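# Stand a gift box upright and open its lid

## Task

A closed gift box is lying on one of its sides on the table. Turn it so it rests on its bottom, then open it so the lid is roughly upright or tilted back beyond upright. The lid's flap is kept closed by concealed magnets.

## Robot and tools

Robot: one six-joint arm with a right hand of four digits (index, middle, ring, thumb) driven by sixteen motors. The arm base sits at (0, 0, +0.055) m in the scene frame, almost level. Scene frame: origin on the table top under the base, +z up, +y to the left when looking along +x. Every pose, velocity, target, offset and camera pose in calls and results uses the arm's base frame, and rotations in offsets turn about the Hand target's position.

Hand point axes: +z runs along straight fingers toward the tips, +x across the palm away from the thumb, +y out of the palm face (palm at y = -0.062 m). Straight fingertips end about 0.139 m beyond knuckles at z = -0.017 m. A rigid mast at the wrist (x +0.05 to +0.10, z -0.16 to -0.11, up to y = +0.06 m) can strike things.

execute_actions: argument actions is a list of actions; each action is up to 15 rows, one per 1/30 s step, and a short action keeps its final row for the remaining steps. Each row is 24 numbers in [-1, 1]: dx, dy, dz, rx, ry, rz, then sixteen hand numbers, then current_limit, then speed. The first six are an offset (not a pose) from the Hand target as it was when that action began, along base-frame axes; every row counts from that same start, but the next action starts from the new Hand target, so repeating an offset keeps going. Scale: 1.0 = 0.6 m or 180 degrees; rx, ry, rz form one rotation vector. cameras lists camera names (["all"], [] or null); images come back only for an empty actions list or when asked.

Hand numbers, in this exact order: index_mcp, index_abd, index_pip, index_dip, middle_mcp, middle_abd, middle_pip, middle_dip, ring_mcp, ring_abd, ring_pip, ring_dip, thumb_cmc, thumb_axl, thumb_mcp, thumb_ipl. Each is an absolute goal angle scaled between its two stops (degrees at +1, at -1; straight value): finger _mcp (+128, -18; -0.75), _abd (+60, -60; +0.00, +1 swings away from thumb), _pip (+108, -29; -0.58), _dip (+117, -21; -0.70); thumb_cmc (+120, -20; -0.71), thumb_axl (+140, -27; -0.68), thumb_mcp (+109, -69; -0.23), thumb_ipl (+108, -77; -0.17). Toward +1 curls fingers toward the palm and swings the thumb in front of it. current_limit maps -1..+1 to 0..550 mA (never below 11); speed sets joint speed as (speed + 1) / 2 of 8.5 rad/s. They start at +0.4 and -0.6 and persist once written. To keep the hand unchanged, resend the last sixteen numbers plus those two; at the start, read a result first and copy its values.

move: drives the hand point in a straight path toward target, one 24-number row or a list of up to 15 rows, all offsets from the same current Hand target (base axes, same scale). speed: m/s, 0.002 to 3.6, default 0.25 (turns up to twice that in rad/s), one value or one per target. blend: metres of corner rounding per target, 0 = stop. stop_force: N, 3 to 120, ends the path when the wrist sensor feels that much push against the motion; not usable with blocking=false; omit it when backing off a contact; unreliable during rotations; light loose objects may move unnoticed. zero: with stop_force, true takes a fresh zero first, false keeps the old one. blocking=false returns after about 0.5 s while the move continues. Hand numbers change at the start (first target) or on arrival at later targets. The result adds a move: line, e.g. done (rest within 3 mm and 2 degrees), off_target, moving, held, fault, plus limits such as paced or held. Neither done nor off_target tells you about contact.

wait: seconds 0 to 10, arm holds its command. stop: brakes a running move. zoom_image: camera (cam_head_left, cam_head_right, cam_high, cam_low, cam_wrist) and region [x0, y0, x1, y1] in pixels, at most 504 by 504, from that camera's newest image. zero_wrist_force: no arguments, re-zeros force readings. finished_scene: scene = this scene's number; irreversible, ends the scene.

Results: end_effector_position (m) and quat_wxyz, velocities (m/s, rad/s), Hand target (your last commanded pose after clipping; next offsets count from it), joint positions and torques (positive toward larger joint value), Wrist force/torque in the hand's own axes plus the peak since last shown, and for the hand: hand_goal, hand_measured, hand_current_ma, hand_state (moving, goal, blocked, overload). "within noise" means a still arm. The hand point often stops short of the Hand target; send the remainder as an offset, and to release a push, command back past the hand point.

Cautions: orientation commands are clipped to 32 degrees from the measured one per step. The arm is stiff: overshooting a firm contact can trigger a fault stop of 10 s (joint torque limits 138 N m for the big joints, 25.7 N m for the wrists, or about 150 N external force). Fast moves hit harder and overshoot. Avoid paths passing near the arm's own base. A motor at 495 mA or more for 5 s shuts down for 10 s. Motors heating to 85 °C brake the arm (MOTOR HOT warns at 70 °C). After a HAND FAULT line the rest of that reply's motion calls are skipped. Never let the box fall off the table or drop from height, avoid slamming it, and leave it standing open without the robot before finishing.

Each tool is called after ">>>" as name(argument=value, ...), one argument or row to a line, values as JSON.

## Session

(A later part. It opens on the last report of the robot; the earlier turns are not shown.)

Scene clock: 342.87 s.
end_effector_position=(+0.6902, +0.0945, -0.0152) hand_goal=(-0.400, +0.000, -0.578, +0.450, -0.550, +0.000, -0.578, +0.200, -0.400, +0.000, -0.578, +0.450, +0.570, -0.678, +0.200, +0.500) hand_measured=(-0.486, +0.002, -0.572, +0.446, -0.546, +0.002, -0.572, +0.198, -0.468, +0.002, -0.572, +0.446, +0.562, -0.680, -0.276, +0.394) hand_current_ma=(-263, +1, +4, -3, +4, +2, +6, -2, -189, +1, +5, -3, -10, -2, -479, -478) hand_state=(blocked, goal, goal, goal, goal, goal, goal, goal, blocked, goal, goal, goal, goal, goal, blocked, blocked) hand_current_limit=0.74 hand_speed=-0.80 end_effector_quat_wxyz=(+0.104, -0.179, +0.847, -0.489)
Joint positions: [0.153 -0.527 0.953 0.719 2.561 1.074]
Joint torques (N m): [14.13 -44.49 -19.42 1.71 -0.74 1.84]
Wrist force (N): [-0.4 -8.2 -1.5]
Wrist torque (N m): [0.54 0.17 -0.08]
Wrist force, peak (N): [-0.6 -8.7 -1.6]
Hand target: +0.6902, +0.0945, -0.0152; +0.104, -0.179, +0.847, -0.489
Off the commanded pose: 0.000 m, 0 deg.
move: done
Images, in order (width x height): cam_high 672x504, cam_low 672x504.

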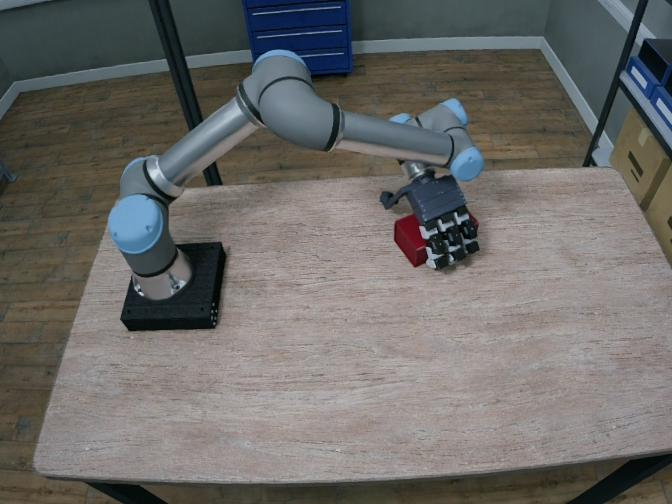

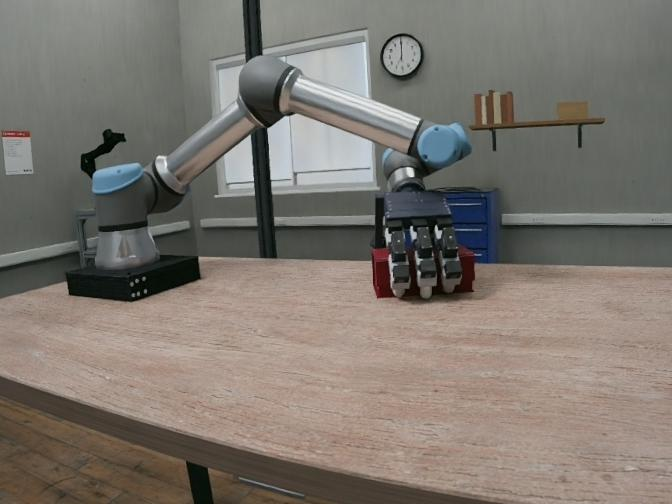

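>>> move(
  target=[0,0,0,0,0,0,-0.4,0,-0.577,0.45,-0.32,0,-0.577,0.484,-0.4,0,-0.577,0.45,0.571,-0.678,0.2,0.5,0.74,-0.8],
)

>>> move(
  target=[0,0,0,0,0,0,-0.4,0,-0.577,0.45,-0.33,0,-0.577,0.8,-0.4,0,-0.577,0.45,0.571,-0.678,0.2,0.5,0.74,-0.8],
)

>>> move(
  target=[0,0,0,0,0,0,-0.4,0,-0.577,0.45,-0.5,0,-0.4,0.97,-0.4,0,-0.577,0.45,0.571,-0.678,0.2,0.5,0.74,-0.8],
  cameras=["cam_low"],
)

>>> zoom_image(
  camera="cam_low",
  region=[360, 190, 520, 320],
)

>>> move(
  target=[0,0,0,0,0,0,-0.4,0,-0.577,0.45,-0.65,0,-0.2,0.97,-0.4,0,-0.577,0.45,0.571,-0.678,0.2,0.5,0.74,-0.8],
  cameras=["cam_low"],
)

>>> zoom_image(
  camera="cam_low",
  region=[360, 190, 520, 320],
)

Scene clock: 348.40 s.
end_effector_position=(+0.6902, +0.0945, -0.0152) hand_goal=(-0.400, +0.000, -0.578, +0.450, -0.320, +0.000, -0.578, +0.484, -0.400, +0.000, -0.578, +0.450, +0.570, -0.678, +0.200, +0.500) hand_measured=(-0.466, +0.002, -0.572, +0.446, -0.438, +0.002, -0.578, +0.474, -0.424, +0.002, -0.574, +0.446, +0.550, -0.684, -0.284, +0.394) hand_current_ma=(-179, +1, +4, -3, -414, +1, +0, -12, -45, +1, +3, -3, -31, -7, -479, -479) hand_state=(blocked, goal, goal, goal, blocked, goal, goal, goal, blocked, goal, goal, goal, goal, goal, blocked, blocked) hand_current_limit=0.74 hand_speed=-0.80 end_effector_quat_wxyz=(+0.104, -0.179, +0.847, -0.489)
Joint positions: [0.153 -0.527 0.953 0.719 2.561 1.074]
Joint torques (N m): [7.02 -48.58 -13.39 0.85 -0.73 1.89]
Wrist force (N): [-0.6 -11.1 -1.6]
Wrist torque (N m): [0.53 0.13 -0.02]
Wrist force, peak (N): [-0.5 -12.2 -1.9]
Hand target: +0.6902, +0.0945, -0.0152; +0.104, -0.179, +0.847, -0.489
Off the commanded pose: 0.000 m, 0 deg.
move: done

Scene clock: 349.13 s.
end_effector_position=(+0.6902, +0.0945, -0.0152) hand_goal=(-0.400, +0.000, -0.578, +0.450, -0.330, +0.000, -0.578, +0.800, -0.400, +0.000, -0.578, +0.450, +0.570, -0.678, +0.200, +0.500) hand_measured=(-0.454, +0.000, -0.574, +0.446, -0.424, +0.012, -0.638, +0.684, -0.396, +0.002, -0.576, +0.446, +0.540, -0.686, -0.310, +0.394) hand_current_ma=(-134, +0, +4, -3, -296, +12, -144, -375, +3, +1, +1, -2, -55, -11, -478, -478) hand_state=(blocked, goal, goal, goal, blocked, goal, blocked, blocked, goal, goal, goal, goal, blocked, goal, blocked, blocked) hand_current_limit=0.74 hand_speed=-0.80 end_effector_quat_wxyz=(+0.104, -0.179, +0.847, -0.489)
Joint positions: [0.153 -0.527 0.953 0.719 2.561 1.074]
Joint torques (N m): [6.4 -49.36 -12.28 0.76 0.34 1.62]
Wrist force (N): [-0.8 -1.3 0.0]
Wrist torque (N m): [0.14 0.06 0.39]
Wrist force, peak (N): [-0.5 -10.5 -1.3]
Hand target: +0.6902, +0.0945, -0.0152; +0.104, -0.179, +0.847, -0.489
Off the commanded pose: 0.000 m, 0 deg.
move: done

Scene clock: 349.67 s.
end_effector_position=(+0.6902, +0.0945, -0.0152) hand_goal=(-0.400, +0.000, -0.578, +0.450, -0.500, +0.000, -0.400, +0.970, -0.400, +0.000, -0.578, +0.450, +0.570, -0.678, +0.200, +0.500) hand_measured=(-0.440, +0.002, -0.578, +0.446, -0.532, +0.010, -0.494, +0.892, -0.396, +0.002, -0.576, +0.446, +0.540, -0.686, -0.330, +0.394) hand_current_ma=(-91, +1, +0, -3, -64, +8, -274, -210, +3, +1, +1, -2, -56, -11, -479, -478) hand_state=(blocked, goal, goal, goal, blocked, goal, blocked, blocked, goal, goal, goal, goal, blocked, goal, blocked, blocked) hand_current_limit=0.74 hand_speed=-0.80 end_effector_quat_wxyz=(+0.104, -0.179, +0.847, -0.489)
Joint positions: [0.153 -0.527 0.953 0.719 2.561 1.074]
Joint torques (N m): [4.78 -49.03 -14.17 0.6 1.24 1.31]
Wrist force (N): [-0.6 0.9 0.9]
Wrist torque (N m): [0.33 0.11 0.26]
Wrist force, peak (N): [-1.4 -2.1 -0.7]
Hand target: +0.6902, +0.0945, -0.0152; +0.104, -0.179, +0.847, -0.489
Off the commanded pose: 0.000 m, 0 deg.
move: done
Images, in order (width x height): cam_low 672x504.

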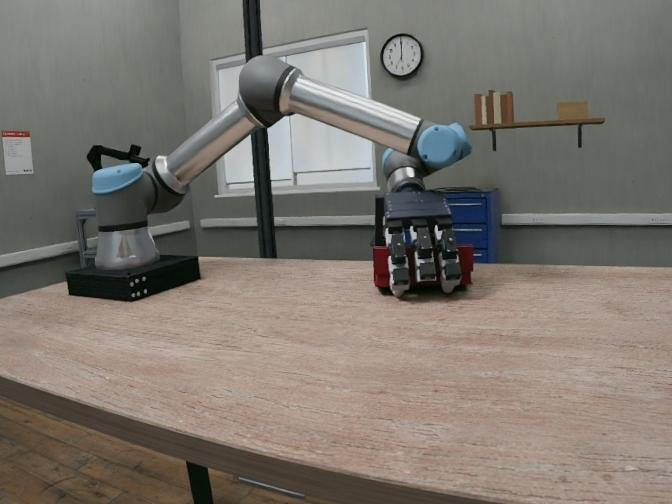

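Scaled by 3.150 from the camera's 672x504 image, which has a finer 960x720 frame.

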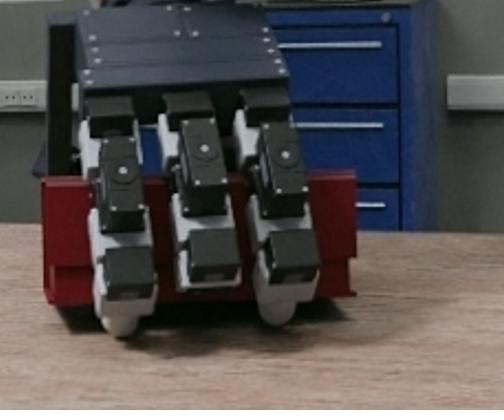

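Scene clock: 350.20 s.
end_effector_position=(+0.6902, +0.0945, -0.0152) hand_goal=(-0.400, +0.000, -0.578, +0.450, -0.650, +0.000, -0.200, +0.970, -0.400, +0.000, -0.578, +0.450, +0.570, -0.678, +0.200, +0.500) hand_measured=(-0.440, +0.002, -0.580, +0.446, -0.670, +0.004, -0.262, +0.932, -0.396, +0.002, -0.576, +0.446, +0.542, -0.686, -0.330, +0.394) hand_current_ma=(-88, +1, -1, -3, -32, +3, -150, -78, +3, +1, +1, -2, -51, -11, -478, -479) hand_state=(blocked, goal, goal, goal, goal, goal, blocked, blocked, goal, goal, goal, goal, blocked, goal, blocked, blocked) hand_current_limit=0.74 hand_speed=-0.80 end_effector_quat_wxyz=(+0.104, -0.179, +0.847, -0.489)
Joint positions: [0.153 -0.527 0.953 0.719 2.561 1.074]
Joint torques (N m): [2.36 -50.61 -13.34 0.74 2.33 1.01]
Wrist force (N): [-0.4 1.3 1.2]
Wrist torque (N m): [0.34 0.11 0.23]
Wrist force, peak (N): [-0.5 1.9 1.3]
Hand target: +0.6902, +0.0945, -0.0152; +0.104, -0.179, +0.847, -0.489
Off the commanded pose: 0.000 m, 0 deg.
move: done
Images, in order (width x height): cam_low 672x504.

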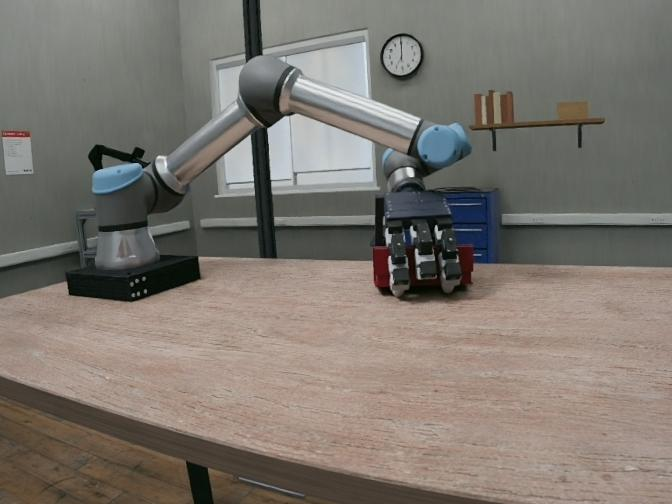

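Scaled by 3.150 from the camera's 672x504 image, which has a finer 960x720 frame.

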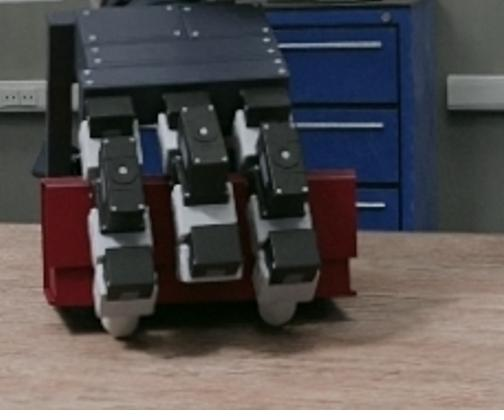

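>>> move(
  target=[0,0,0,0,0,0,-0.4,0,-0.577,0.45,-0.75,0,-0.5,0.2,-0.4,0,-0.577,0.45,0.571,-0.678,-0.25,0.3,0.3,-0.93],
)

>>> move(
  target=[0,0,0,0,0,0,-0.5,0,-0.577,0.333,-0.75,0,-0.5,0.2,-0.5,0,-0.577,0.333,0.571,-0.678,-0.449,-0.168,0.4,-0.8],
)

>>> move(
  target=[0,0,-0.004,0,0,0,-0.47,0,-0.577,0.43,-0.55,0,-0.577,0.2,-0.47,0,-0.577,0.43,0.571,-0.678,-0.14,-0.168,0.4,-0.85],
)

>>> move(
  target=[0,0,0,0,0,0,-0.25,0,-0.577,0.45,-0.55,0,-0.577,0.2,-0.25,0,-0.577,0.45,0.571,-0.678,0.15,-0.05,0.74,-0.8],
  cameras=["cam_low"],
)

>>> zoom_image(
  camera="cam_low",
  region=[360, 190, 520, 320],
)

Scene clock: 378.73 s.
end_effector_position=(+0.6902, +0.0945, -0.0152) hand_goal=(-0.400, +0.000, -0.578, +0.450, -0.750, +0.000, -0.500, +0.200, -0.400, +0.000, -0.578, +0.450, +0.570, -0.678, -0.250, +0.300) hand_measured=(-0.432, +0.000, -0.588, +0.442, -0.734, +0.002, -0.494, +0.202, -0.400, +0.002, -0.586, +0.438, +0.558, -0.680, -0.286, +0.296) hand_current_ma=(-67, +0, -12, -8, +26, +2, +6, +2, +0, +1, -9, -15, -16, -2, -99, -4) hand_state=(blocked, goal, goal, goal, goal, goal, goal, goal, goal, goal, goal, goal, goal, goal, blocked, goal) hand_current_limit=0.30 hand_speed=-0.93 end_effector_quat_wxyz=(+0.104, -0.179, +0.847, -0.489)
Joint positions: [0.153 -0.527 0.953 0.719 2.561 1.074]
Joint torques (N m): [-7.49 -57.55 -12.71 0.8 3.3 -1.38]
Wrist force (N): [-0.6 0.0 0.8]
Wrist torque (N m): [0.24 0.10 0.26]
Wrist force, peak (N): [-0.4 1.8 1.7]
Hand target: +0.6902, +0.0945, -0.0152; +0.104, -0.179, +0.847, -0.489
Off the commanded pose: 0.000 m, 0 deg.
move: done

Scene clock: 379.90 s.
end_effector_position=(+0.6902, +0.0945, -0.0152) hand_goal=(-0.500, +0.000, -0.578, +0.332, -0.750, +0.000, -0.500, +0.200, -0.500, +0.000, -0.578, +0.332, +0.570, -0.678, -0.450, -0.168) hand_measured=(-0.486, +0.000, -0.580, +0.334, -0.734, +0.002, -0.494, +0.202, -0.484, +0.002, -0.580, +0.334, +0.568, -0.680, -0.442, -0.164) hand_current_ma=(+21, +0, -1, +2, +26, +2, +6, +2, +24, +1, -1, +2, -2, -2, +12, +4) hand_state=(goal, goal, goal, goal, goal, goal, goal, goal, goal, goal, goal, goal, goal, goal, goal, goal) hand_current_limit=0.40 hand_speed=-0.80 end_effector_quat_wxyz=(+0.104, -0.179, +0.847, -0.489)
Joint positions: [0.153 -0.527 0.953 0.719 2.561 1.074]
Joint torques (N m): [-8.53 -57.95 -12.98 0.72 3.18 -1.33]
Wrist force (N): [-0.4 -1.0 0.3]
Wrist torque (N m): [0.21 0.11 0.20]
Wrist force, peak (N): [-0.7 -1.3 0.3]
Hand target: +0.6902, +0.0945, -0.0152; +0.104, -0.179, +0.847, -0.489
Off the commanded pose: 0.000 m, 0 deg.
move: done

Scene clock: 380.90 s.
end_effector_position=(+0.6902, +0.0945, -0.0176) hand_goal=(-0.470, +0.000, -0.578, +0.430, -0.550, +0.000, -0.578, +0.200, -0.470, +0.000, -0.578, +0.430, +0.570, -0.678, -0.140, -0.168) hand_measured=(-0.466, +0.000, -0.580, +0.426, -0.546, +0.002, -0.572, +0.202, -0.466, +0.002, -0.580, +0.426, +0.568, -0.680, -0.150, -0.166) hand_current_ma=(+3, +0, -1, -3, +4, +2, +6, +2, +4, +1, -1, -3, -2, -1, -16, +3) hand_state=(goal, goal, goal, goal, goal, goal, goal, goal, goal, goal, goal, goal, goal, goal, goal, goal) hand_current_limit=0.40 hand_speed=-0.85 end_effector_quat_wxyz=(+0.104, -0.179, +0.847, -0.489)
Joint positions: [0.153 -0.524 0.954 0.715 2.561 1.074]
Joint torques (N m): [-10.85 -43.22 -9.64 0.04 3.47 -0.9]
Wrist force (N): [-0.7 -1.4 -1.0]
Wrist torque (N m): [0.24 0.15 0.17]
Wrist force, peak (N): [-0.7 -1.4 -1.0]
Hand target: +0.6902, +0.0945, -0.0176; +0.104, -0.179, +0.847, -0.489
Off the commanded pose: 0.000 m, 0 deg.
move: done

Scene clock: 381.40 s.
end_effector_position=(+0.6902, +0.0945, -0.0176) hand_goal=(-0.250, +0.000, -0.578, +0.450, -0.550, +0.000, -0.578, +0.200, -0.250, +0.000, -0.578, +0.450, +0.570, -0.678, +0.150, -0.050) hand_measured=(-0.414, +0.000, -0.578, +0.446, -0.546, +0.002, -0.572, +0.202, -0.390, +0.002, -0.584, +0.448, +0.562, -0.674, -0.126, -0.070) hand_current_ma=(-478, +0, +0, -3, +4, +2, +6, +2, -478, +1, -6, -1, -8, +3, -479, -46) hand_state=(blocked, goal, goal, goal, goal, goal, goal, goal, blocked, goal, goal, goal, goal, goal, blocked, goal) hand_current_limit=0.74 hand_speed=-0.80 end_effector_quat_wxyz=(+0.104, -0.179, +0.847, -0.490)
Joint positions: [0.153 -0.524 0.954 0.715 2.561 1.074]
Joint torques (N m): [-10.37 -43.75 -9.4 0.47 -0.17 -0.83]
Wrist force (N): [0.3 -13.3 -2.8]
Wrist torque (N m): [0.34 0.12 -0.22]
Wrist force, peak (N): [0.3 -13.8 -3.0]
Hand target: +0.6902, +0.0945, -0.0176; +0.104, -0.179, +0.847, -0.489
Off the commanded pose: 0.000 m, 0 deg.
move: done
Images, in order (width x height): cam_low 672x504.

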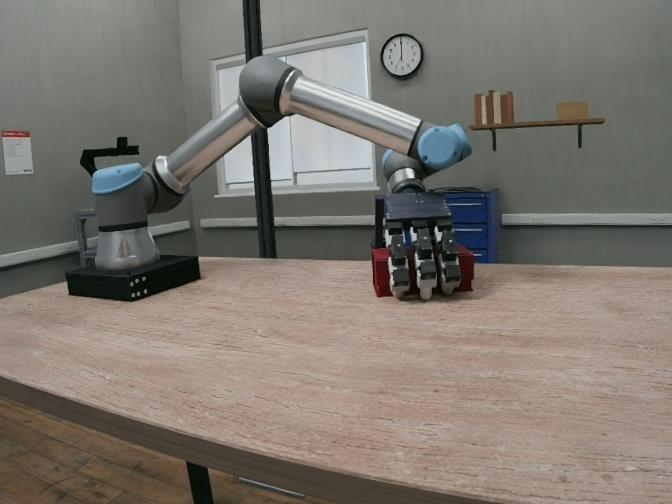

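Scaled by 3.150 from the camera's 672x504 image, which has a finer 960x720 frame.

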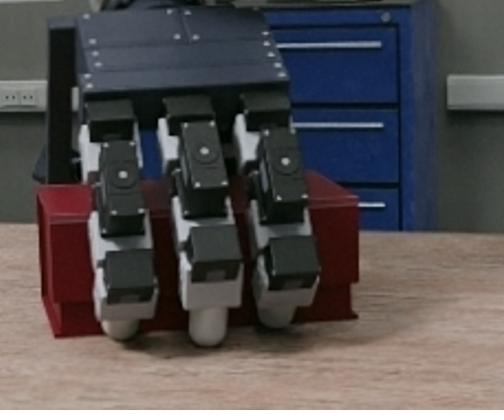

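>>> move(
  target=[0,0,0,0,0,0,-0.25,0,-0.577,0.45,-0.33,0,-0.577,0.5,-0.25,0,-0.577,0.45,0.571,-0.678,0.15,-0.05,0.74,-0.8],
)

>>> move(
  target=[0,0,0,0,0,0,-0.25,0,-0.577,0.45,-0.37,0,-0.577,0.78,-0.25,0,-0.577,0.45,0.571,-0.678,0.15,-0.05,0.74,-0.8],
  cameras=["cam_low"],
)

>>> zoom_image(
  camera="cam_low",
  region=[360, 190, 520, 320],
)

>>> move(
  target=[0,0,0,0,0,0,-0.25,0,-0.577,0.45,-0.43,0,-0.53,0.97,-0.25,0,-0.577,0.45,0.571,-0.678,0.15,-0.05,0.74,-0.8],
  cameras=["cam_low"],
)

>>> zoom_image(
  camera="cam_low",
  region=[360, 190, 520, 320],
)

>>> move(
  target=[0,0,0,0,0,0,-0.25,0,-0.577,0.45,-0.6,0,-0.3,0.97,-0.25,0,-0.577,0.45,0.571,-0.678,0.15,-0.05,0.74,-0.8],
  cameras=["cam_low"],
)

>>> zoom_image(
  camera="cam_low",
  region=[360, 190, 520, 320],
)

Scene clock: 389.20 s.
end_effector_position=(+0.6902, +0.0945, -0.0176) hand_goal=(-0.250, +0.000, -0.578, +0.450, -0.330, +0.000, -0.578, +0.500, -0.250, +0.000, -0.578, +0.450, +0.570, -0.678, +0.150, -0.050) hand_measured=(-0.408, +0.000, -0.578, +0.446, -0.400, +0.002, -0.588, +0.480, -0.386, +0.002, -0.590, +0.450, +0.560, -0.674, -0.126, -0.070) hand_current_ma=(-479, +0, +0, -3, -199, +2, -13, -32, -478, +1, -16, +0, -10, +4, -479, -46) hand_state=(blocked, goal, goal, goal, blocked, goal, goal, blocked, blocked, goal, goal, goal, goal, goal, blocked, goal) hand_current_limit=0.74 hand_speed=-0.80 end_effector_quat_wxyz=(+0.104, -0.179, +0.847, -0.489)
Joint positions: [0.153 -0.524 0.954 0.715 2.561 1.074]
Joint torques (N m): [-10.66 -42.56 -10 2.58 -2.39 -0.86]
Wrist force (N): [0.4 -16.1 -2.7]
Wrist torque (N m): [0.46 0.05 -0.21]
Wrist force, peak (N): [0.1 -17.1 -2.7]
Hand target: +0.6902, +0.0945, -0.0176; +0.104, -0.179, +0.847, -0.489
Off the commanded pose: 0.000 m, 0 deg.
move: done

Scene clock: 389.77 s.
end_effector_position=(+0.6902, +0.0945, -0.0176) hand_goal=(-0.250, +0.000, -0.578, +0.450, -0.370, +0.000, -0.578, +0.780, -0.250, +0.000, -0.578, +0.450, +0.570, -0.678, +0.150, -0.050) hand_measured=(-0.408, +0.000, -0.578, +0.446, -0.410, +0.002, -0.632, +0.620, -0.384, +0.002, -0.594, +0.450, +0.558, -0.674, -0.126, -0.070) hand_current_ma=(-479, +0, +0, -3, -87, +2, -121, -478, -478, +1, -21, +0, -14, +4, -478, -46) hand_state=(blocked, goal, goal, goal, blocked, goal, blocked, blocked, blocked, goal, goal, goal, goal, goal, blocked, goal) hand_current_limit=0.74 hand_speed=-0.80 end_effector_quat_wxyz=(+0.104, -0.179, +0.847, -0.489)
Joint positions: [0.153 -0.524 0.954 0.715 2.561 1.074]
Joint torques (N m): [-9.34 -43.38 -10.09 2.61 -2.24 -0.75]
Wrist force (N): [-0.3 -8.0 -1.1]
Wrist torque (N m): [0.50 0.04 0.04]
Wrist force, peak (N): [0.4 -16.5 -2.6]
Hand target: +0.6902, +0.0945, -0.0176; +0.104, -0.179, +0.847, -0.489
Off the commanded pose: 0.000 m, 0 deg.
move: done
Images, in order (width x height): cam_low 672x504.

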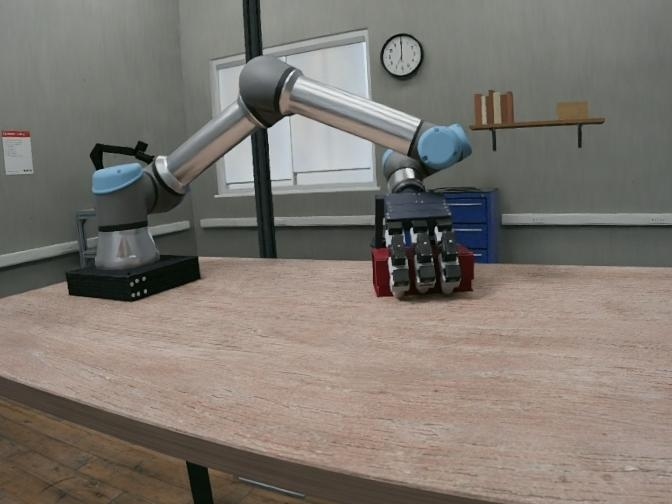

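Scaled by 3.150 from the camera's 672x504 image, which has a finer 960x720 frame.

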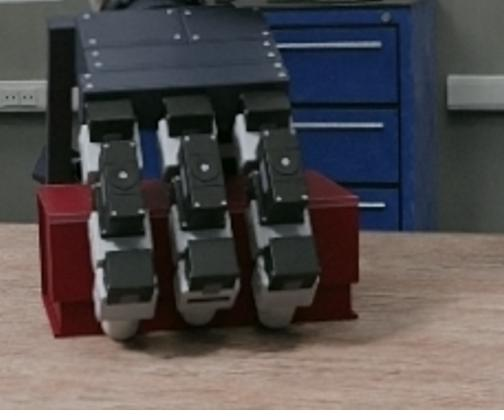

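Scene clock: 390.47 s.
end_effector_position=(+0.6902, +0.0945, -0.0176) hand_goal=(-0.250, +0.000, -0.578, +0.450, -0.430, +0.000, -0.530, +0.970, -0.250, +0.000, -0.578, +0.450, +0.570, -0.678, +0.150, -0.050) hand_measured=(-0.408, +0.000, -0.578, +0.446, -0.488, +0.002, -0.616, +0.860, -0.384, +0.002, -0.596, +0.452, +0.558, -0.674, -0.126, -0.070) hand_current_ma=(-478, +0, +0, -3, -152, +2, -244, -348, -478, +1, -25, +1, -16, +5, -478, -46) hand_state=(blocked, goal, goal, goal, blocked, goal, blocked, blocked, blocked, goal, goal, goal, goal, goal, blocked, goal) hand_current_limit=0.74 hand_speed=-0.80 end_effector_quat_wxyz=(+0.104, -0.179, +0.847, -0.489)
Joint positions: [0.153 -0.524 0.954 0.715 2.561 1.074]
Joint torques (N m): [-8.21 -44.57 -10.34 2.85 -1.9 -0.58]
Wrist force (N): [-0.2 -13.0 -2.1]
Wrist torque (N m): [0.58 0.01 -0.03]
Wrist force, peak (N): [-0.3 -13.7 -1.9]
Hand target: +0.6902, +0.0945, -0.0176; +0.104, -0.179, +0.847, -0.489
Off the commanded pose: 0.000 m, 0 deg.
move: done
Images, in order (width x height): cam_low 672x504.

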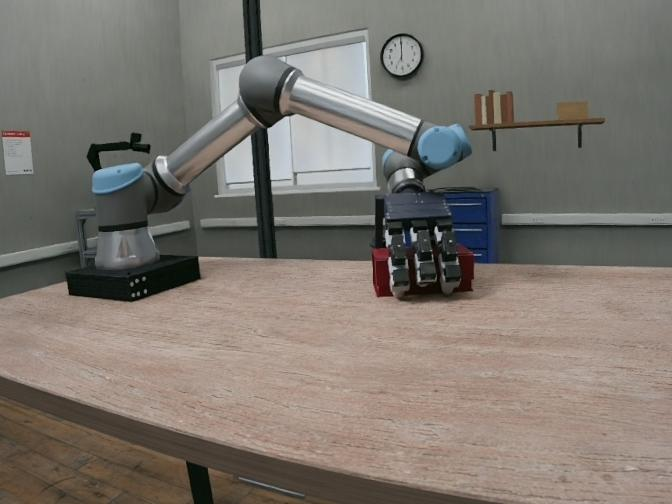

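Scaled by 3.150 from the camera's 672x504 image, which has a finer 960x720 frame.

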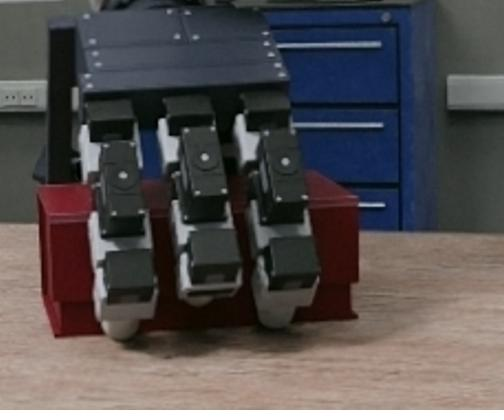

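Scene clock: 391.03 s.
end_effector_position=(+0.6902, +0.0945, -0.0176) hand_goal=(-0.250, +0.000, -0.578, +0.450, -0.600, +0.000, -0.300, +0.970, -0.250, +0.000, -0.578, +0.450, +0.570, -0.678, +0.150, -0.050) hand_measured=(-0.408, +0.000, -0.578, +0.446, -0.622, +0.002, -0.376, +0.924, -0.384, +0.002, -0.596, +0.452, +0.558, -0.674, -0.126, -0.070) hand_current_ma=(-478, +0, +0, -3, -40, +2, -200, -99, -479, +1, -25, +1, -16, +5, -479, -46) hand_state=(blocked, goal, goal, goal, blocked, goal, blocked, blocked, blocked, goal, goal, goal, goal, goal, blocked, goal) hand_current_limit=0.74 hand_speed=-0.80 end_effector_quat_wxyz=(+0.104, -0.179, +0.847, -0.489)
Joint positions: [0.153 -0.524 0.954 0.715 2.561 1.074]
Joint torques (N m): [-7.02 -42.73 -9.37 2.87 -1.55 -0.73]
Wrist force (N): [-0.3 -13.0 -4.5]
Wrist torque (N m): [0.55 0.08 -0.03]
Wrist force, peak (N): [-0.4 -14.1 -5.6]
Hand target: +0.6902, +0.0945, -0.0176; +0.104, -0.179, +0.847, -0.489
Off the commanded pose: 0.000 m, 0 deg.
move: done
Images, in order (width x height): cam_low 672x504.

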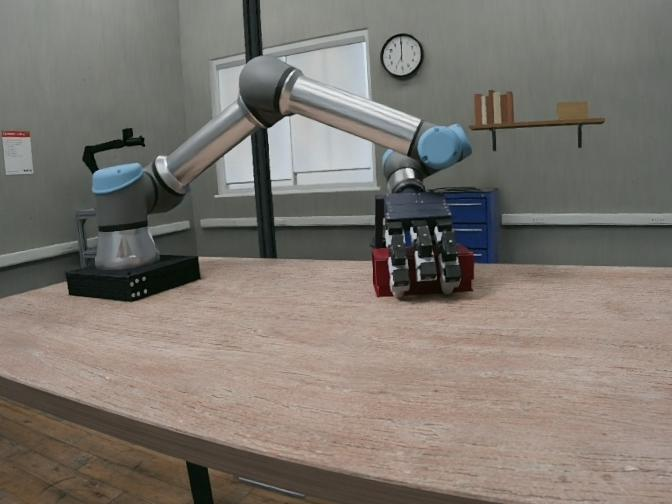

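Scaled by 3.150 from the camera's 672x504 image, which has a finer 960x720 frame.

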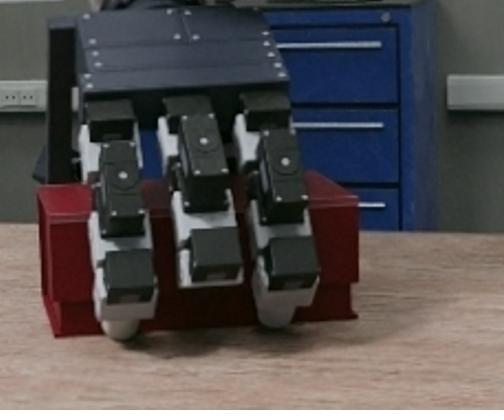

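>>> move(
  target=[0,0,0,0,0,0,-0.25,0,-0.577,0.45,-0.75,0,-0.5,0.3,-0.25,0,-0.577,0.45,0.571,-0.678,0.15,-0.05,0.74,-0.8],
)

>>> move(
  target=[0,0,0,0,0,0,-0.25,0,-0.577,0.45,-0.52,0,-0.577,0.25,-0.25,0,-0.577,0.45,0.571,-0.678,0.15,-0.05,0.74,-0.8],
)

>>> move(
  target=[0,0,0,0,0,0,-0.25,0,-0.577,0.45,-0.2,0,-0.577,0.48,-0.25,0,-0.577,0.45,0.571,-0.678,0.15,-0.05,0.74,-0.8],
)

>>> move(
  target=[0,0,0,0,0,0,-0.25,0,-0.577,0.45,-0.22,0,-0.577,0.85,-0.25,0,-0.577,0.45,0.571,-0.678,0.15,-0.05,0.74,-0.8],
)

>>> move(
  target=[0,0,0,0,0,0,-0.25,0,-0.577,0.45,-0.35,0,-0.4,0.97,-0.25,0,-0.577,0.45,0.571,-0.678,0.15,-0.05,0.74,-0.8],
  cameras=["cam_low"],
)

>>> zoom_image(
  camera="cam_low",
  region=[360, 190, 520, 320],
)

>>> move(
  target=[0,0,0,0,0,0,-0.25,0,-0.577,0.45,-0.55,0,-0.2,0.97,-0.25,0,-0.577,0.45,0.571,-0.678,0.15,-0.05,0.74,-0.8],
  cameras=["cam_low"],
)

>>> zoom_image(
  camera="cam_low",
  region=[360, 190, 520, 320],
)

Scene clock: 400.27 s.
end_effector_position=(+0.6902, +0.0945, -0.0176) hand_goal=(-0.250, +0.000, -0.578, +0.450, -0.750, +0.000, -0.500, +0.300, -0.250, +0.000, -0.578, +0.450, +0.570, -0.678, +0.150, -0.050) hand_measured=(-0.408, +0.000, -0.578, +0.446, -0.732, +0.002, -0.494, +0.302, -0.384, +0.002, -0.596, +0.452, +0.558, -0.674, -0.126, -0.070) hand_current_ma=(-478, +0, +0, -3, +26, +2, +6, +2, -479, +1, -25, +1, -16, +5, -479, -46) hand_state=(blocked, goal, goal, goal, goal, goal, goal, goal, blocked, goal, goal, goal, goal, goal, blocked, goal) hand_current_limit=0.74 hand_speed=-0.80 end_effector_quat_wxyz=(+0.104, -0.179, +0.847, -0.489)
Joint positions: [0.153 -0.524 0.954 0.715 2.561 1.074]
Joint torques (N m): [5 -43.95 -8.92 2.69 0.42 -0.81]
Wrist force (N): [-0.2 -13.4 -6.9]
Wrist torque (N m): [0.47 0.16 -0.03]
Wrist force, peak (N): [-0.3 -13.9 -6.9]
Hand target: +0.6902, +0.0945, -0.0176; +0.104, -0.179, +0.847, -0.489
Off the commanded pose: 0.000 m, 0 deg.
move: done

Scene clock: 400.87 s.
end_effector_position=(+0.6902, +0.0945, -0.0176) hand_goal=(-0.250, +0.000, -0.578, +0.450, -0.520, +0.000, -0.578, +0.250, -0.250, +0.000, -0.578, +0.450, +0.570, -0.678, +0.150, -0.050) hand_measured=(-0.408, +0.000, -0.578, +0.446, -0.524, +0.002, -0.576, +0.252, -0.384, +0.002, -0.596, +0.452, +0.558, -0.674, -0.126, -0.070) hand_current_ma=(-478, +0, +0, -3, -4, +2, +2, +1, -479, +1, -25, +1, -16, +5, -478, -46) hand_state=(blocked, goal, goal, goal, goal, goal, goal, goal, blocked, goal, goal, goal, goal, goal, blocked, goal) hand_current_limit=0.74 hand_speed=-0.80 end_effector_quat_wxyz=(+0.104, -0.179, +0.847, -0.489)
Joint positions: [0.153 -0.524 0.954 0.715 2.561 1.074]
Joint torques (N m): [6.62 -42.51 -10.59 2.66 0.56 -0.44]
Wrist force (N): [-0.4 -14.1 -7.1]
Wrist torque (N m): [0.52 0.19 -0.07]
Wrist force, peak (N): [-0.1 -14.9 -7.3]
Hand target: +0.6902, +0.0945, -0.0176; +0.104, -0.179, +0.847, -0.489
Off the commanded pose: 0.000 m, 0 deg.
move: done

Scene clock: 401.43 s.
end_effector_position=(+0.6902, +0.0945, -0.0176) hand_goal=(-0.250, +0.000, -0.578, +0.450, -0.200, +0.000, -0.578, +0.480, -0.250, +0.000, -0.578, +0.450, +0.570, -0.678, +0.150, -0.050) hand_measured=(-0.406, +0.000, -0.578, +0.446, -0.392, +0.002, -0.590, +0.464, -0.380, +0.002, -0.598, +0.452, +0.558, -0.674, -0.128, -0.070) hand_current_ma=(-479, +0, +0, -3, -478, +2, -15, -22, -475, +1, -32, +2, -16, +5, -479, -46) hand_state=(blocked, goal, goal, goal, blocked, goal, goal, goal, blocked, goal, blocked, goal, goal, goal, blocked, goal) hand_current_limit=0.74 hand_speed=-0.80 end_effector_quat_wxyz=(+0.104, -0.179, +0.847, -0.489)
Joint positions: [0.153 -0.524 0.954 0.715 2.561 1.074]
Joint torques (N m): [8.07 -42.76 -9.3 2.71 -0.03 -0.46]
Wrist force (N): [-0.7 -18.4 -1.7]
Wrist torque (N m): [0.44 0.07 -0.19]
Wrist force, peak (N): [-0.7 -18.4 -1.7]
Hand target: +0.6902, +0.0945, -0.0176; +0.104, -0.179, +0.847, -0.489
Off the commanded pose: 0.000 m, 0 deg.
move: done

Scene clock: 402.07 s.
end_effector_position=(+0.6902, +0.0945, -0.0176) hand_goal=(-0.250, +0.000, -0.578, +0.450, -0.220, +0.000, -0.578, +0.850, -0.250, +0.000, -0.578, +0.450, +0.570, -0.678, +0.150, -0.050) hand_measured=(-0.404, +0.000, -0.578, +0.446, -0.392, +0.002, -0.648, +0.620, -0.380, +0.002, -0.600, +0.454, +0.558, -0.674, -0.130, -0.070) hand_current_ma=(-479, +0, +0, -3, -478, +2, -177, -479, -470, +1, -37, +2, -17, +5, -478, -46) hand_state=(blocked, goal, goal, goal, blocked, goal, blocked, blocked, blocked, goal, blocked, goal, goal, goal, blocked, goal) hand_current_limit=0.74 hand_speed=-0.80 end_effector_quat_wxyz=(+0.104, -0.179, +0.847, -0.489)
Joint positions: [0.153 -0.524 0.954 0.715 2.561 1.074]
Joint torques (N m): [10.75 -43.75 -10.67 2.47 -1.68 -0.57]
Wrist force (N): [-0.6 -12.1 -0.6]
Wrist torque (N m): [0.58 0.01 0.02]
Wrist force, peak (N): [-0.7 -17.8 -1.8]
Hand target: +0.6902, +0.0945, -0.0176; +0.104, -0.179, +0.847, -0.489
Off the commanded pose: 0.000 m, 0 deg.
move: done

Scene clock: 402.57 s.
end_effector_position=(+0.6902, +0.0945, -0.0176) hand_goal=(-0.250, +0.000, -0.578, +0.450, -0.350, +0.000, -0.400, +0.970, -0.250, +0.000, -0.578, +0.450, +0.570, -0.678, +0.150, -0.050) hand_measured=(-0.404, +0.000, -0.578, +0.446, -0.400, +0.002, -0.638, +0.622, -0.380, +0.002, -0.600, +0.454, +0.558, -0.674, -0.130, -0.070) hand_current_ma=(-479, +0, +0, -3, -122, +2, -479, -478, -470, +1, -37, +3, -17, +5, -478, -46) hand_state=(blocked, goal, goal, goal, blocked, goal, blocked, blocked, blocked, goal, blocked, goal, goal, goal, blocked, goal) hand_current_limit=0.74 hand_speed=-0.80 end_effector_quat_wxyz=(+0.104, -0.179, +0.847, -0.489)
Joint positions: [0.153 -0.524 0.954 0.715 2.561 1.074]
Joint torques (N m): [11.18 -44.57 -10.4 2.7 -2.6 -0.64]
Wrist force (N): [-0.6 -9.6 -1.6]
Wrist torque (N m): [0.57 -0.05 0.11]
Wrist force, peak (N): [-0.4 -11.9 -1.2]
Hand target: +0.6902, +0.0945, -0.0176; +0.104, -0.179, +0.847, -0.489
Off the commanded pose: 0.000 m, 0 deg.
move: done
Images, in order (width x height): cam_low 672x504.

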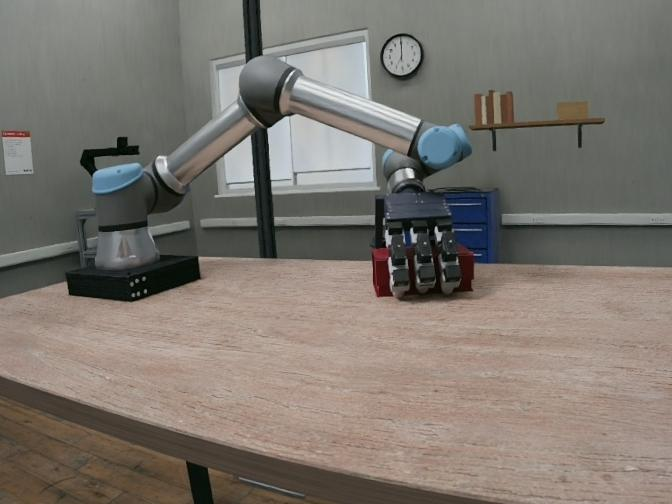

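Scaled by 3.150 from the camera's 672x504 image, which has a finer 960x720 frame.

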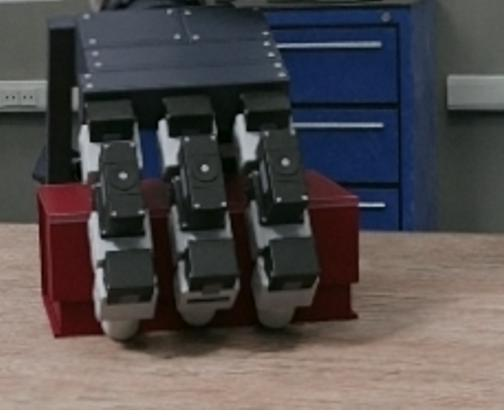

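Scene clock: 403.33 s.
end_effector_position=(+0.6902, +0.0945, -0.0176) hand_goal=(-0.250, +0.000, -0.578, +0.450, -0.550, +0.000, -0.200, +0.970, -0.250, +0.000, -0.578, +0.450, +0.570, -0.678, +0.150, -0.050) hand_measured=(-0.404, +0.000, -0.578, +0.446, -0.602, +0.002, -0.382, +0.864, -0.380, +0.002, -0.600, +0.454, +0.558, -0.672, -0.130, -0.070) hand_current_ma=(-478, +0, +0, -3, -131, +2, -479, -325, -470, +1, -37, +3, -17, +6, -478, -46) hand_state=(blocked, goal, goal, goal, blocked, goal, blocked, blocked, blocked, goal, blocked, goal, goal, goal, blocked, goal) hand_current_limit=0.74 hand_speed=-0.80 end_effector_quat_wxyz=(+0.104, -0.179, +0.847, -0.489)
Joint positions: [0.153 -0.524 0.954 0.715 2.561 1.074]
Joint torques (N m): [12.34 -42.91 -10.19 2.47 -1.56 -0.63]
Wrist force (N): [-0.5 -14.8 -2.1]
Wrist torque (N m): [0.55 0.00 -0.02]
Wrist force, peak (N): [0.3 -16.5 -4.5]
Hand target: +0.6902, +0.0945, -0.0176; +0.104, -0.179, +0.847, -0.489
Off the commanded pose: 0.000 m, 0 deg.
move: done
Images, in order (width x height): cam_low 672x504.

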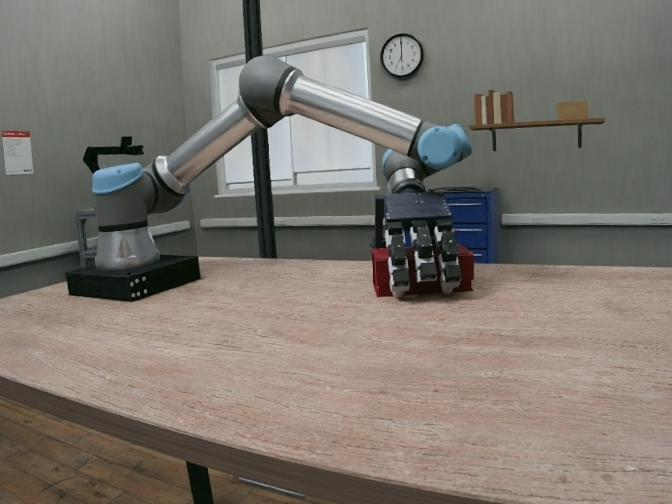

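Scaled by 3.150 from the camera's 672x504 image, which has a finer 960x720 frame.

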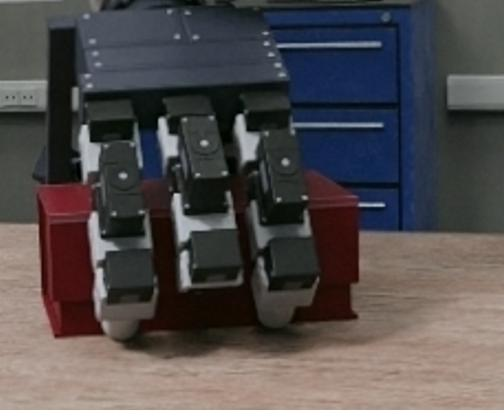

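>>> move(
  target=[0,0,0,0,0,0,-0.6,0,-0.5,0.3,-0.75,0,-0.45,0.3,-0.6,0,-0.5,0.3,0.571,-0.678,-0.449,-0.168,0.4,-0.75],
)

>>> move(
  target=[0.025,0.0257,0.004,0,0,0,-0.8,0,-0.431,0.174,-0.8,0,-0.431,0.174,-0.8,0,-0.431,0.174,0.571,-0.678,-0.449,-0.168,0.4,-0.5],
)

>>> move(
  target=[0,0,-0.004,0,0,0,-0.75,0,-0.5,0.2,-0.5,0,-0.577,0.43,-0.5,0,-0.577,0.43,0.571,-0.678,-0.14,-0.168,0.4,-0.7],
)

>>> move(
  target=[0,0,0,0,0,0,-0.55,0,-0.577,0.25,-0.25,0,-0.577,0.45,-0.25,0,-0.577,0.45,0.571,-0.678,0.15,-0.05,0.74,-0.8],
  cameras=["cam_low","cam_high"],
)

>>> zoom_image(
  camera="cam_low",
  region=[360, 190, 520, 320],
)

>>> zoom_image(
  camera="cam_high",
  region=[380, 150, 560, 300],
)

Scene clock: 424.67 s.
end_effector_position=(+0.6902, +0.0945, -0.0176) hand_goal=(-0.600, +0.000, -0.500, +0.300, -0.750, +0.000, -0.450, +0.300, -0.600, +0.000, -0.500, +0.300, +0.570, -0.678, -0.450, -0.168) hand_measured=(-0.584, +0.000, -0.494, +0.302, -0.732, +0.002, -0.444, +0.302, -0.582, +0.002, -0.494, +0.302, +0.568, -0.676, -0.442, -0.164) hand_current_ma=(+24, +0, +5, +2, +27, +2, +5, +2, +27, +1, +6, +2, -2, +2, +14, +3) hand_state=(goal, goal, goal, goal, goal, goal, goal, goal, goal, goal, goal, goal, goal, goal, goal, goal) hand_current_limit=0.40 hand_speed=-0.75 end_effector_quat_wxyz=(+0.104, -0.179, +0.847, -0.489)
Joint positions: [0.153 -0.524 0.954 0.715 2.561 1.074]
Joint torques (N m): [4.64 -44.86 -10.66 2.7 -0.57 -0.41]
Wrist force (N): [-0.9 -1.0 0.2]
Wrist torque (N m): [0.23 0.18 0.17]
Wrist force, peak (N): [-0.5 -21.3 -6.7]
Hand target: +0.6902, +0.0945, -0.0176; +0.104, -0.179, +0.847, -0.489
Off the commanded pose: 0.000 m, 0 deg.
move: done

Scene clock: 425.63 s.
end_effector_position=(+0.7052, +0.1099, -0.0152) hand_goal=(-0.800, +0.000, -0.432, +0.174, -0.800, +0.000, -0.432, +0.174, -0.800, +0.000, -0.432, +0.174, +0.570, -0.678, -0.450, -0.168) hand_measured=(-0.782, +0.000, -0.432, +0.178, -0.782, +0.002, -0.432, +0.176, -0.780, +0.002, -0.432, +0.176, +0.568, -0.676, -0.442, -0.164) hand_current_ma=(+28, +0, +0, +2, +29, +2, +0, +2, +32, +1, +0, +2, -1, +2, +14, +3) hand_state=(goal, goal, goal, goal, goal, goal, goal, goal, goal, goal, goal, goal, goal, goal, goal, goal) hand_current_limit=0.40 hand_speed=-0.50 end_effector_quat_wxyz=(+0.104, -0.179, +0.847, -0.489)
Joint positions: [0.173 -0.466 0.835 0.804 2.569 1.108]
Joint torques (N m): [14.8 -45 -27.33 3.61 3.91 1.96]
Wrist force (N): [-0.5 -1.0 0.2]
Wrist torque (N m): [0.23 0.13 0.19]
Wrist force, peak (N): [-1.1 -1.3 0.5]
Hand target: +0.7052, +0.1099, -0.0152; +0.104, -0.179, +0.847, -0.489
Off the commanded pose: 0.000 m, 0 deg.
move: done

Scene clock: 426.33 s.
end_effector_position=(+0.7052, +0.1099, -0.0176) hand_goal=(-0.750, +0.000, -0.500, +0.200, -0.500, +0.000, -0.578, +0.430, -0.500, +0.000, -0.578, +0.430, +0.570, -0.678, -0.140, -0.168) hand_measured=(-0.744, +0.000, -0.494, +0.196, -0.506, +0.002, -0.572, +0.428, -0.496, +0.002, -0.572, +0.426, +0.568, -0.676, -0.140, -0.166) hand_current_ma=(+5, +0, +6, -2, -5, +1, +5, -2, +3, +1, +5, -3, -1, +2, +0, +3) hand_state=(goal, goal, goal, goal, goal, goal, goal, goal, goal, goal, goal, goal, goal, goal, goal, goal) hand_current_limit=0.40 hand_speed=-0.70 end_effector_quat_wxyz=(+0.104, -0.179, +0.847, -0.489)
Joint positions: [0.173 -0.463 0.836 0.8 2.569 1.108]
Joint torques (N m): [15.47 -45.66 -8.61 -0.04 2.64 2.16]
Wrist force (N): [-0.5 -3.0 0.3]
Wrist torque (N m): [0.23 0.13 0.13]
Wrist force, peak (N): [-0.4 -3.5 0.3]
Hand target: +0.7052, +0.1099, -0.0176; +0.104, -0.179, +0.847, -0.489
Off the commanded pose: 0.000 m, 0 deg.
move: done

Scene clock: 426.90 s.
end_effector_position=(+0.7052, +0.1099, -0.0176) hand_goal=(-0.550, +0.000, -0.578, +0.250, -0.250, +0.000, -0.578, +0.450, -0.250, +0.000, -0.578, +0.450, +0.570, -0.678, +0.150, -0.050) hand_measured=(-0.546, +0.000, -0.572, +0.246, -0.416, +0.002, -0.572, +0.446, -0.380, +0.002, -0.592, +0.450, +0.538, -0.672, -0.100, -0.064) hand_current_ma=(+4, +0, +5, -3, -478, +1, +5, -2, -476, +1, -17, +0, -60, +7, -478, -26) hand_state=(goal, goal, goal, goal, blocked, goal, goal, goal, blocked, goal, goal, goal, blocked, goal, blocked, goal) hand_current_limit=0.74 hand_speed=-0.80 end_effector_quat_wxyz=(+0.104, -0.179, +0.847, -0.489)
Joint positions: [0.173 -0.463 0.836 0.8 2.569 1.108]
Joint torques (N m): [15.34 -44.08 -9.46 0.01 -0.77 1.55]
Wrist force (N): [0.3 -17.2 -4.3]
Wrist torque (N m): [0.40 0.15 -0.40]
Wrist force, peak (N): [0.5 -17.8 -4.6]
Hand target: +0.7052, +0.1099, -0.0176; +0.104, -0.179, +0.847, -0.489
Off the commanded pose: 0.000 m, 0 deg.
move: done
Images, in order (width x height): cam_high 672x504, cam_low 672x504.

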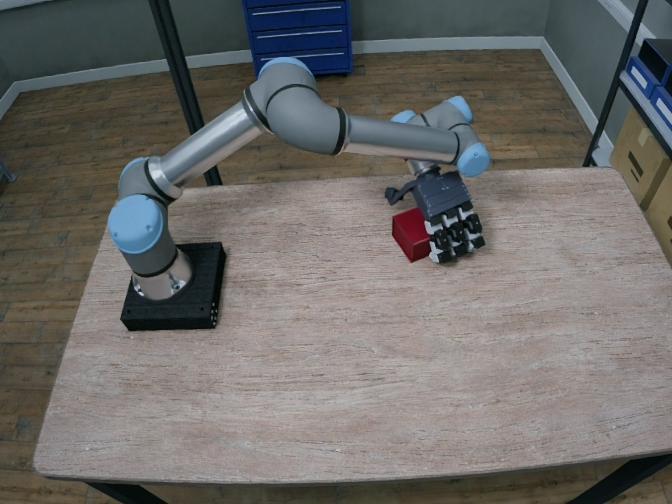

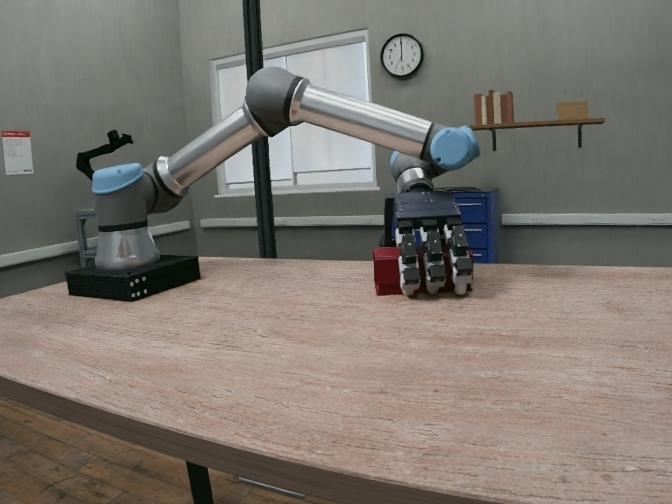

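Scaled by 3.150 from the camera's 672x504 image, which has a finer 960x720 frame.

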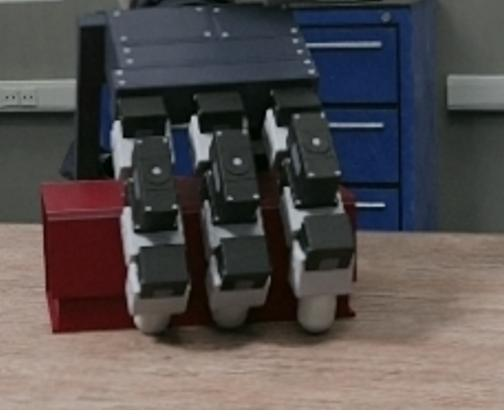

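Scaled by 2.800 from the camera's 672x504 image, which has a finer 960x720 frame.

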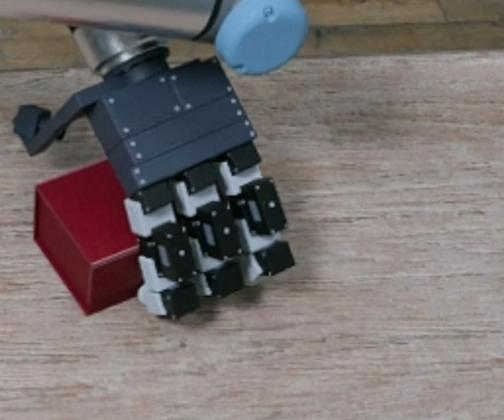

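>>> move(
  target=[0,0,0,0,0,0,-0.3,0,-0.577,0.46,-0.25,0,-0.577,0.45,-0.25,0,-0.577,0.45,0.571,-0.678,0.15,-0.05,0.74,-0.8],
)

>>> move(
  target=[0,0,0,0,0,0,-0.3,0,-0.577,0.85,-0.25,0,-0.577,0.45,-0.25,0,-0.577,0.45,0.571,-0.678,0.15,-0.05,0.98,-0.8],
)

>>> move(
  target=[0,0,0,0,0,0,-0.4,0,-0.5,0.97,-0.25,0,-0.577,0.45,-0.25,0,-0.577,0.45,0.571,-0.678,0.15,-0.05,0.98,-0.8],
)

>>> move(
  target=[0,0,0,0,0,0,-0.45,0,-0.4,0.97,-0.25,0,-0.577,0.45,-0.25,0,-0.577,0.45,0.571,-0.678,0.15,-0.05,0.74,-0.8],
  cameras=["cam_low"],
)

>>> zoom_image(
  camera="cam_low",
  region=[360, 190, 520, 320],
)

Scene clock: 433.13 s.
end_effector_position=(+0.7052, +0.1099, -0.0176) hand_goal=(-0.300, +0.000, -0.578, +0.460, -0.250, +0.000, -0.578, +0.450, -0.250, +0.000, -0.578, +0.450, +0.570, -0.678, +0.150, -0.050) hand_measured=(-0.444, +0.000, -0.580, +0.456, -0.408, +0.002, -0.574, +0.446, -0.378, +0.002, -0.598, +0.450, +0.538, -0.668, -0.100, -0.064) hand_current_ma=(-478, +0, -1, -3, -478, +1, +4, -2, -456, +1, -29, +0, -60, +15, -479, -26) hand_state=(blocked, goal, goal, goal, blocked, goal, goal, goal, blocked, goal, goal, goal, blocked, goal, blocked, goal) hand_current_limit=0.74 hand_speed=-0.80 end_effector_quat_wxyz=(+0.104, -0.179, +0.847, -0.489)
Joint positions: [0.173 -0.463 0.836 0.8 2.569 1.108]
Joint torques (N m): [12.39 -42.53 -9.97 -0.08 -2.91 -1.16]
Wrist force (N): [-1.7 -22.4 -3.4]
Wrist torque (N m): [0.51 0.21 -0.27]
Wrist force, peak (N): [-1.7 -22.8 -3.4]
Hand target: +0.7052, +0.1099, -0.0176; +0.104, -0.179, +0.847, -0.489
Off the commanded pose: 0.000 m, 0 deg.
move: done

Scene clock: 433.80 s.
end_effector_position=(+0.7052, +0.1099, -0.0176) hand_goal=(-0.300, +0.000, -0.578, +0.850, -0.250, +0.000, -0.578, +0.450, -0.250, +0.000, -0.578, +0.450, +0.570, -0.678, +0.150, -0.050) hand_measured=(-0.442, +0.000, -0.612, +0.594, -0.404, +0.002, -0.576, +0.448, -0.376, +0.002, -0.598, +0.450, +0.538, -0.666, -0.100, -0.064) hand_current_ma=(-529, +0, -63, -544, -544, +1, +2, -2, -453, +1, -32, +0, -60, +19, -545, -26) hand_state=(blocked, goal, blocked, blocked, blocked, goal, goal, goal, blocked, goal, blocked, goal, blocked, goal, blocked, goal) hand_current_limit=0.98 hand_speed=-0.80 end_effector_quat_wxyz=(+0.104, -0.179, +0.847, -0.489)
Joint positions: [0.173 -0.463 0.836 0.8 2.569 1.108]
Joint torques (N m): [12.48 -44.58 -9.85 0.2 -2.87 -1.09]
Wrist force (N): [-0.5 -18.7 -2.3]
Wrist torque (N m): [0.63 0.26 -0.33]
Wrist force, peak (N): [-1.5 -23.4 -3.4]
Hand target: +0.7052, +0.1099, -0.0176; +0.104, -0.179, +0.847, -0.489
Off the commanded pose: 0.000 m, 0 deg.
move: done

Scene clock: 434.30 s.
end_effector_position=(+0.7052, +0.1099, -0.0176) hand_goal=(-0.400, +0.000, -0.500, +0.970, -0.250, +0.000, -0.578, +0.450, -0.250, +0.000, -0.578, +0.450, +0.570, -0.678, +0.150, -0.050) hand_measured=(-0.448, +0.000, -0.598, +0.596, -0.404, +0.000, -0.576, +0.448, -0.376, +0.002, -0.598, +0.450, +0.538, -0.666, -0.100, -0.064) hand_current_ma=(-118, +0, -289, -544, -544, +0, +2, -2, -453, +1, -32, +0, -60, +19, -544, -26) hand_state=(blocked, goal, blocked, blocked, blocked, goal, goal, goal, blocked, goal, blocked, goal, blocked, goal, blocked, goal) hand_current_limit=0.98 hand_speed=-0.80 end_effector_quat_wxyz=(+0.104, -0.179, +0.847, -0.489)
Joint positions: [0.173 -0.463 0.836 0.8 2.569 1.108]
Joint torques (N m): [11.58 -42.56 -9.81 0.24 -2.86 -1.29]
Wrist force (N): [0.1 -14.2 -2.1]
Wrist torque (N m): [0.54 0.23 -0.46]
Wrist force, peak (N): [-0.7 -18.5 -2.2]
Hand target: +0.7052, +0.1099, -0.0176; +0.104, -0.179, +0.847, -0.489
Off the commanded pose: 0.000 m, 0 deg.
move: done

Scene clock: 434.80 s.
end_effector_position=(+0.7052, +0.1099, -0.0176) hand_goal=(-0.450, +0.000, -0.400, +0.970, -0.250, +0.000, -0.578, +0.450, -0.250, +0.000, -0.578, +0.450, +0.570, -0.678, +0.150, -0.050) hand_measured=(-0.464, +0.000, -0.570, +0.596, -0.404, +0.000, -0.576, +0.448, -0.376, +0.002, -0.600, +0.452, +0.538, -0.666, -0.102, -0.064) hand_current_ma=(-18, +0, -478, -479, -479, +0, +2, -2, -453, +1, -33, +1, -60, +19, -478, -26) hand_state=(goal, goal, blocked, blocked, blocked, goal, goal, goal, blocked, goal, blocked, goal, blocked, goal, blocked, goal) hand_current_limit=0.74 hand_speed=-0.80 end_effector_quat_wxyz=(+0.104, -0.179, +0.847, -0.489)
Joint positions: [0.173 -0.463 0.836 0.8 2.569 1.108]
Joint torques (N m): [12.23 -44.01 -9.35 0.35 -2.23 -0.93]
Wrist force (N): [-0.3 -10.4 -0.3]
Wrist torque (N m): [0.19 0.31 -0.71]
Wrist force, peak (N): [0.3 -14.7 -1.7]
Hand target: +0.7052, +0.1099, -0.0176; +0.104, -0.179, +0.847, -0.489
Off the commanded pose: 0.000 m, 0 deg.
move: done
Images, in order (width x height): cam_low 672x504.

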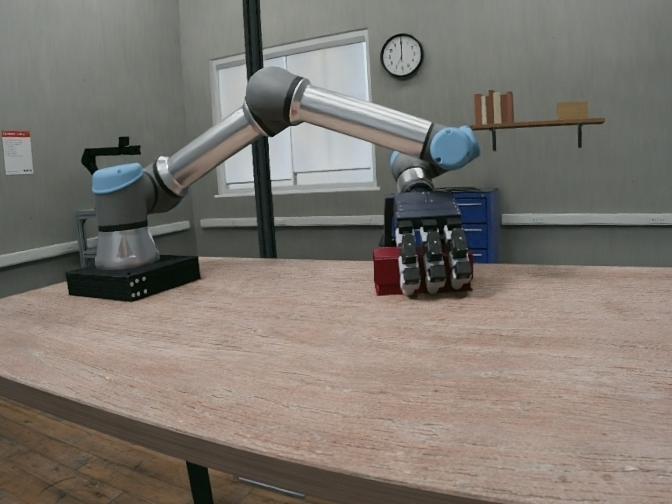

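Scaled by 3.150 from the camera's 672x504 image, which has a finer 960x720 frame.

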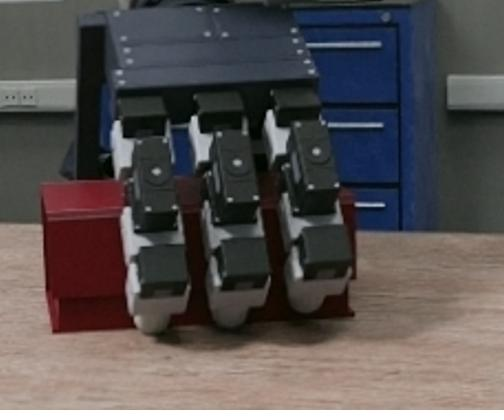

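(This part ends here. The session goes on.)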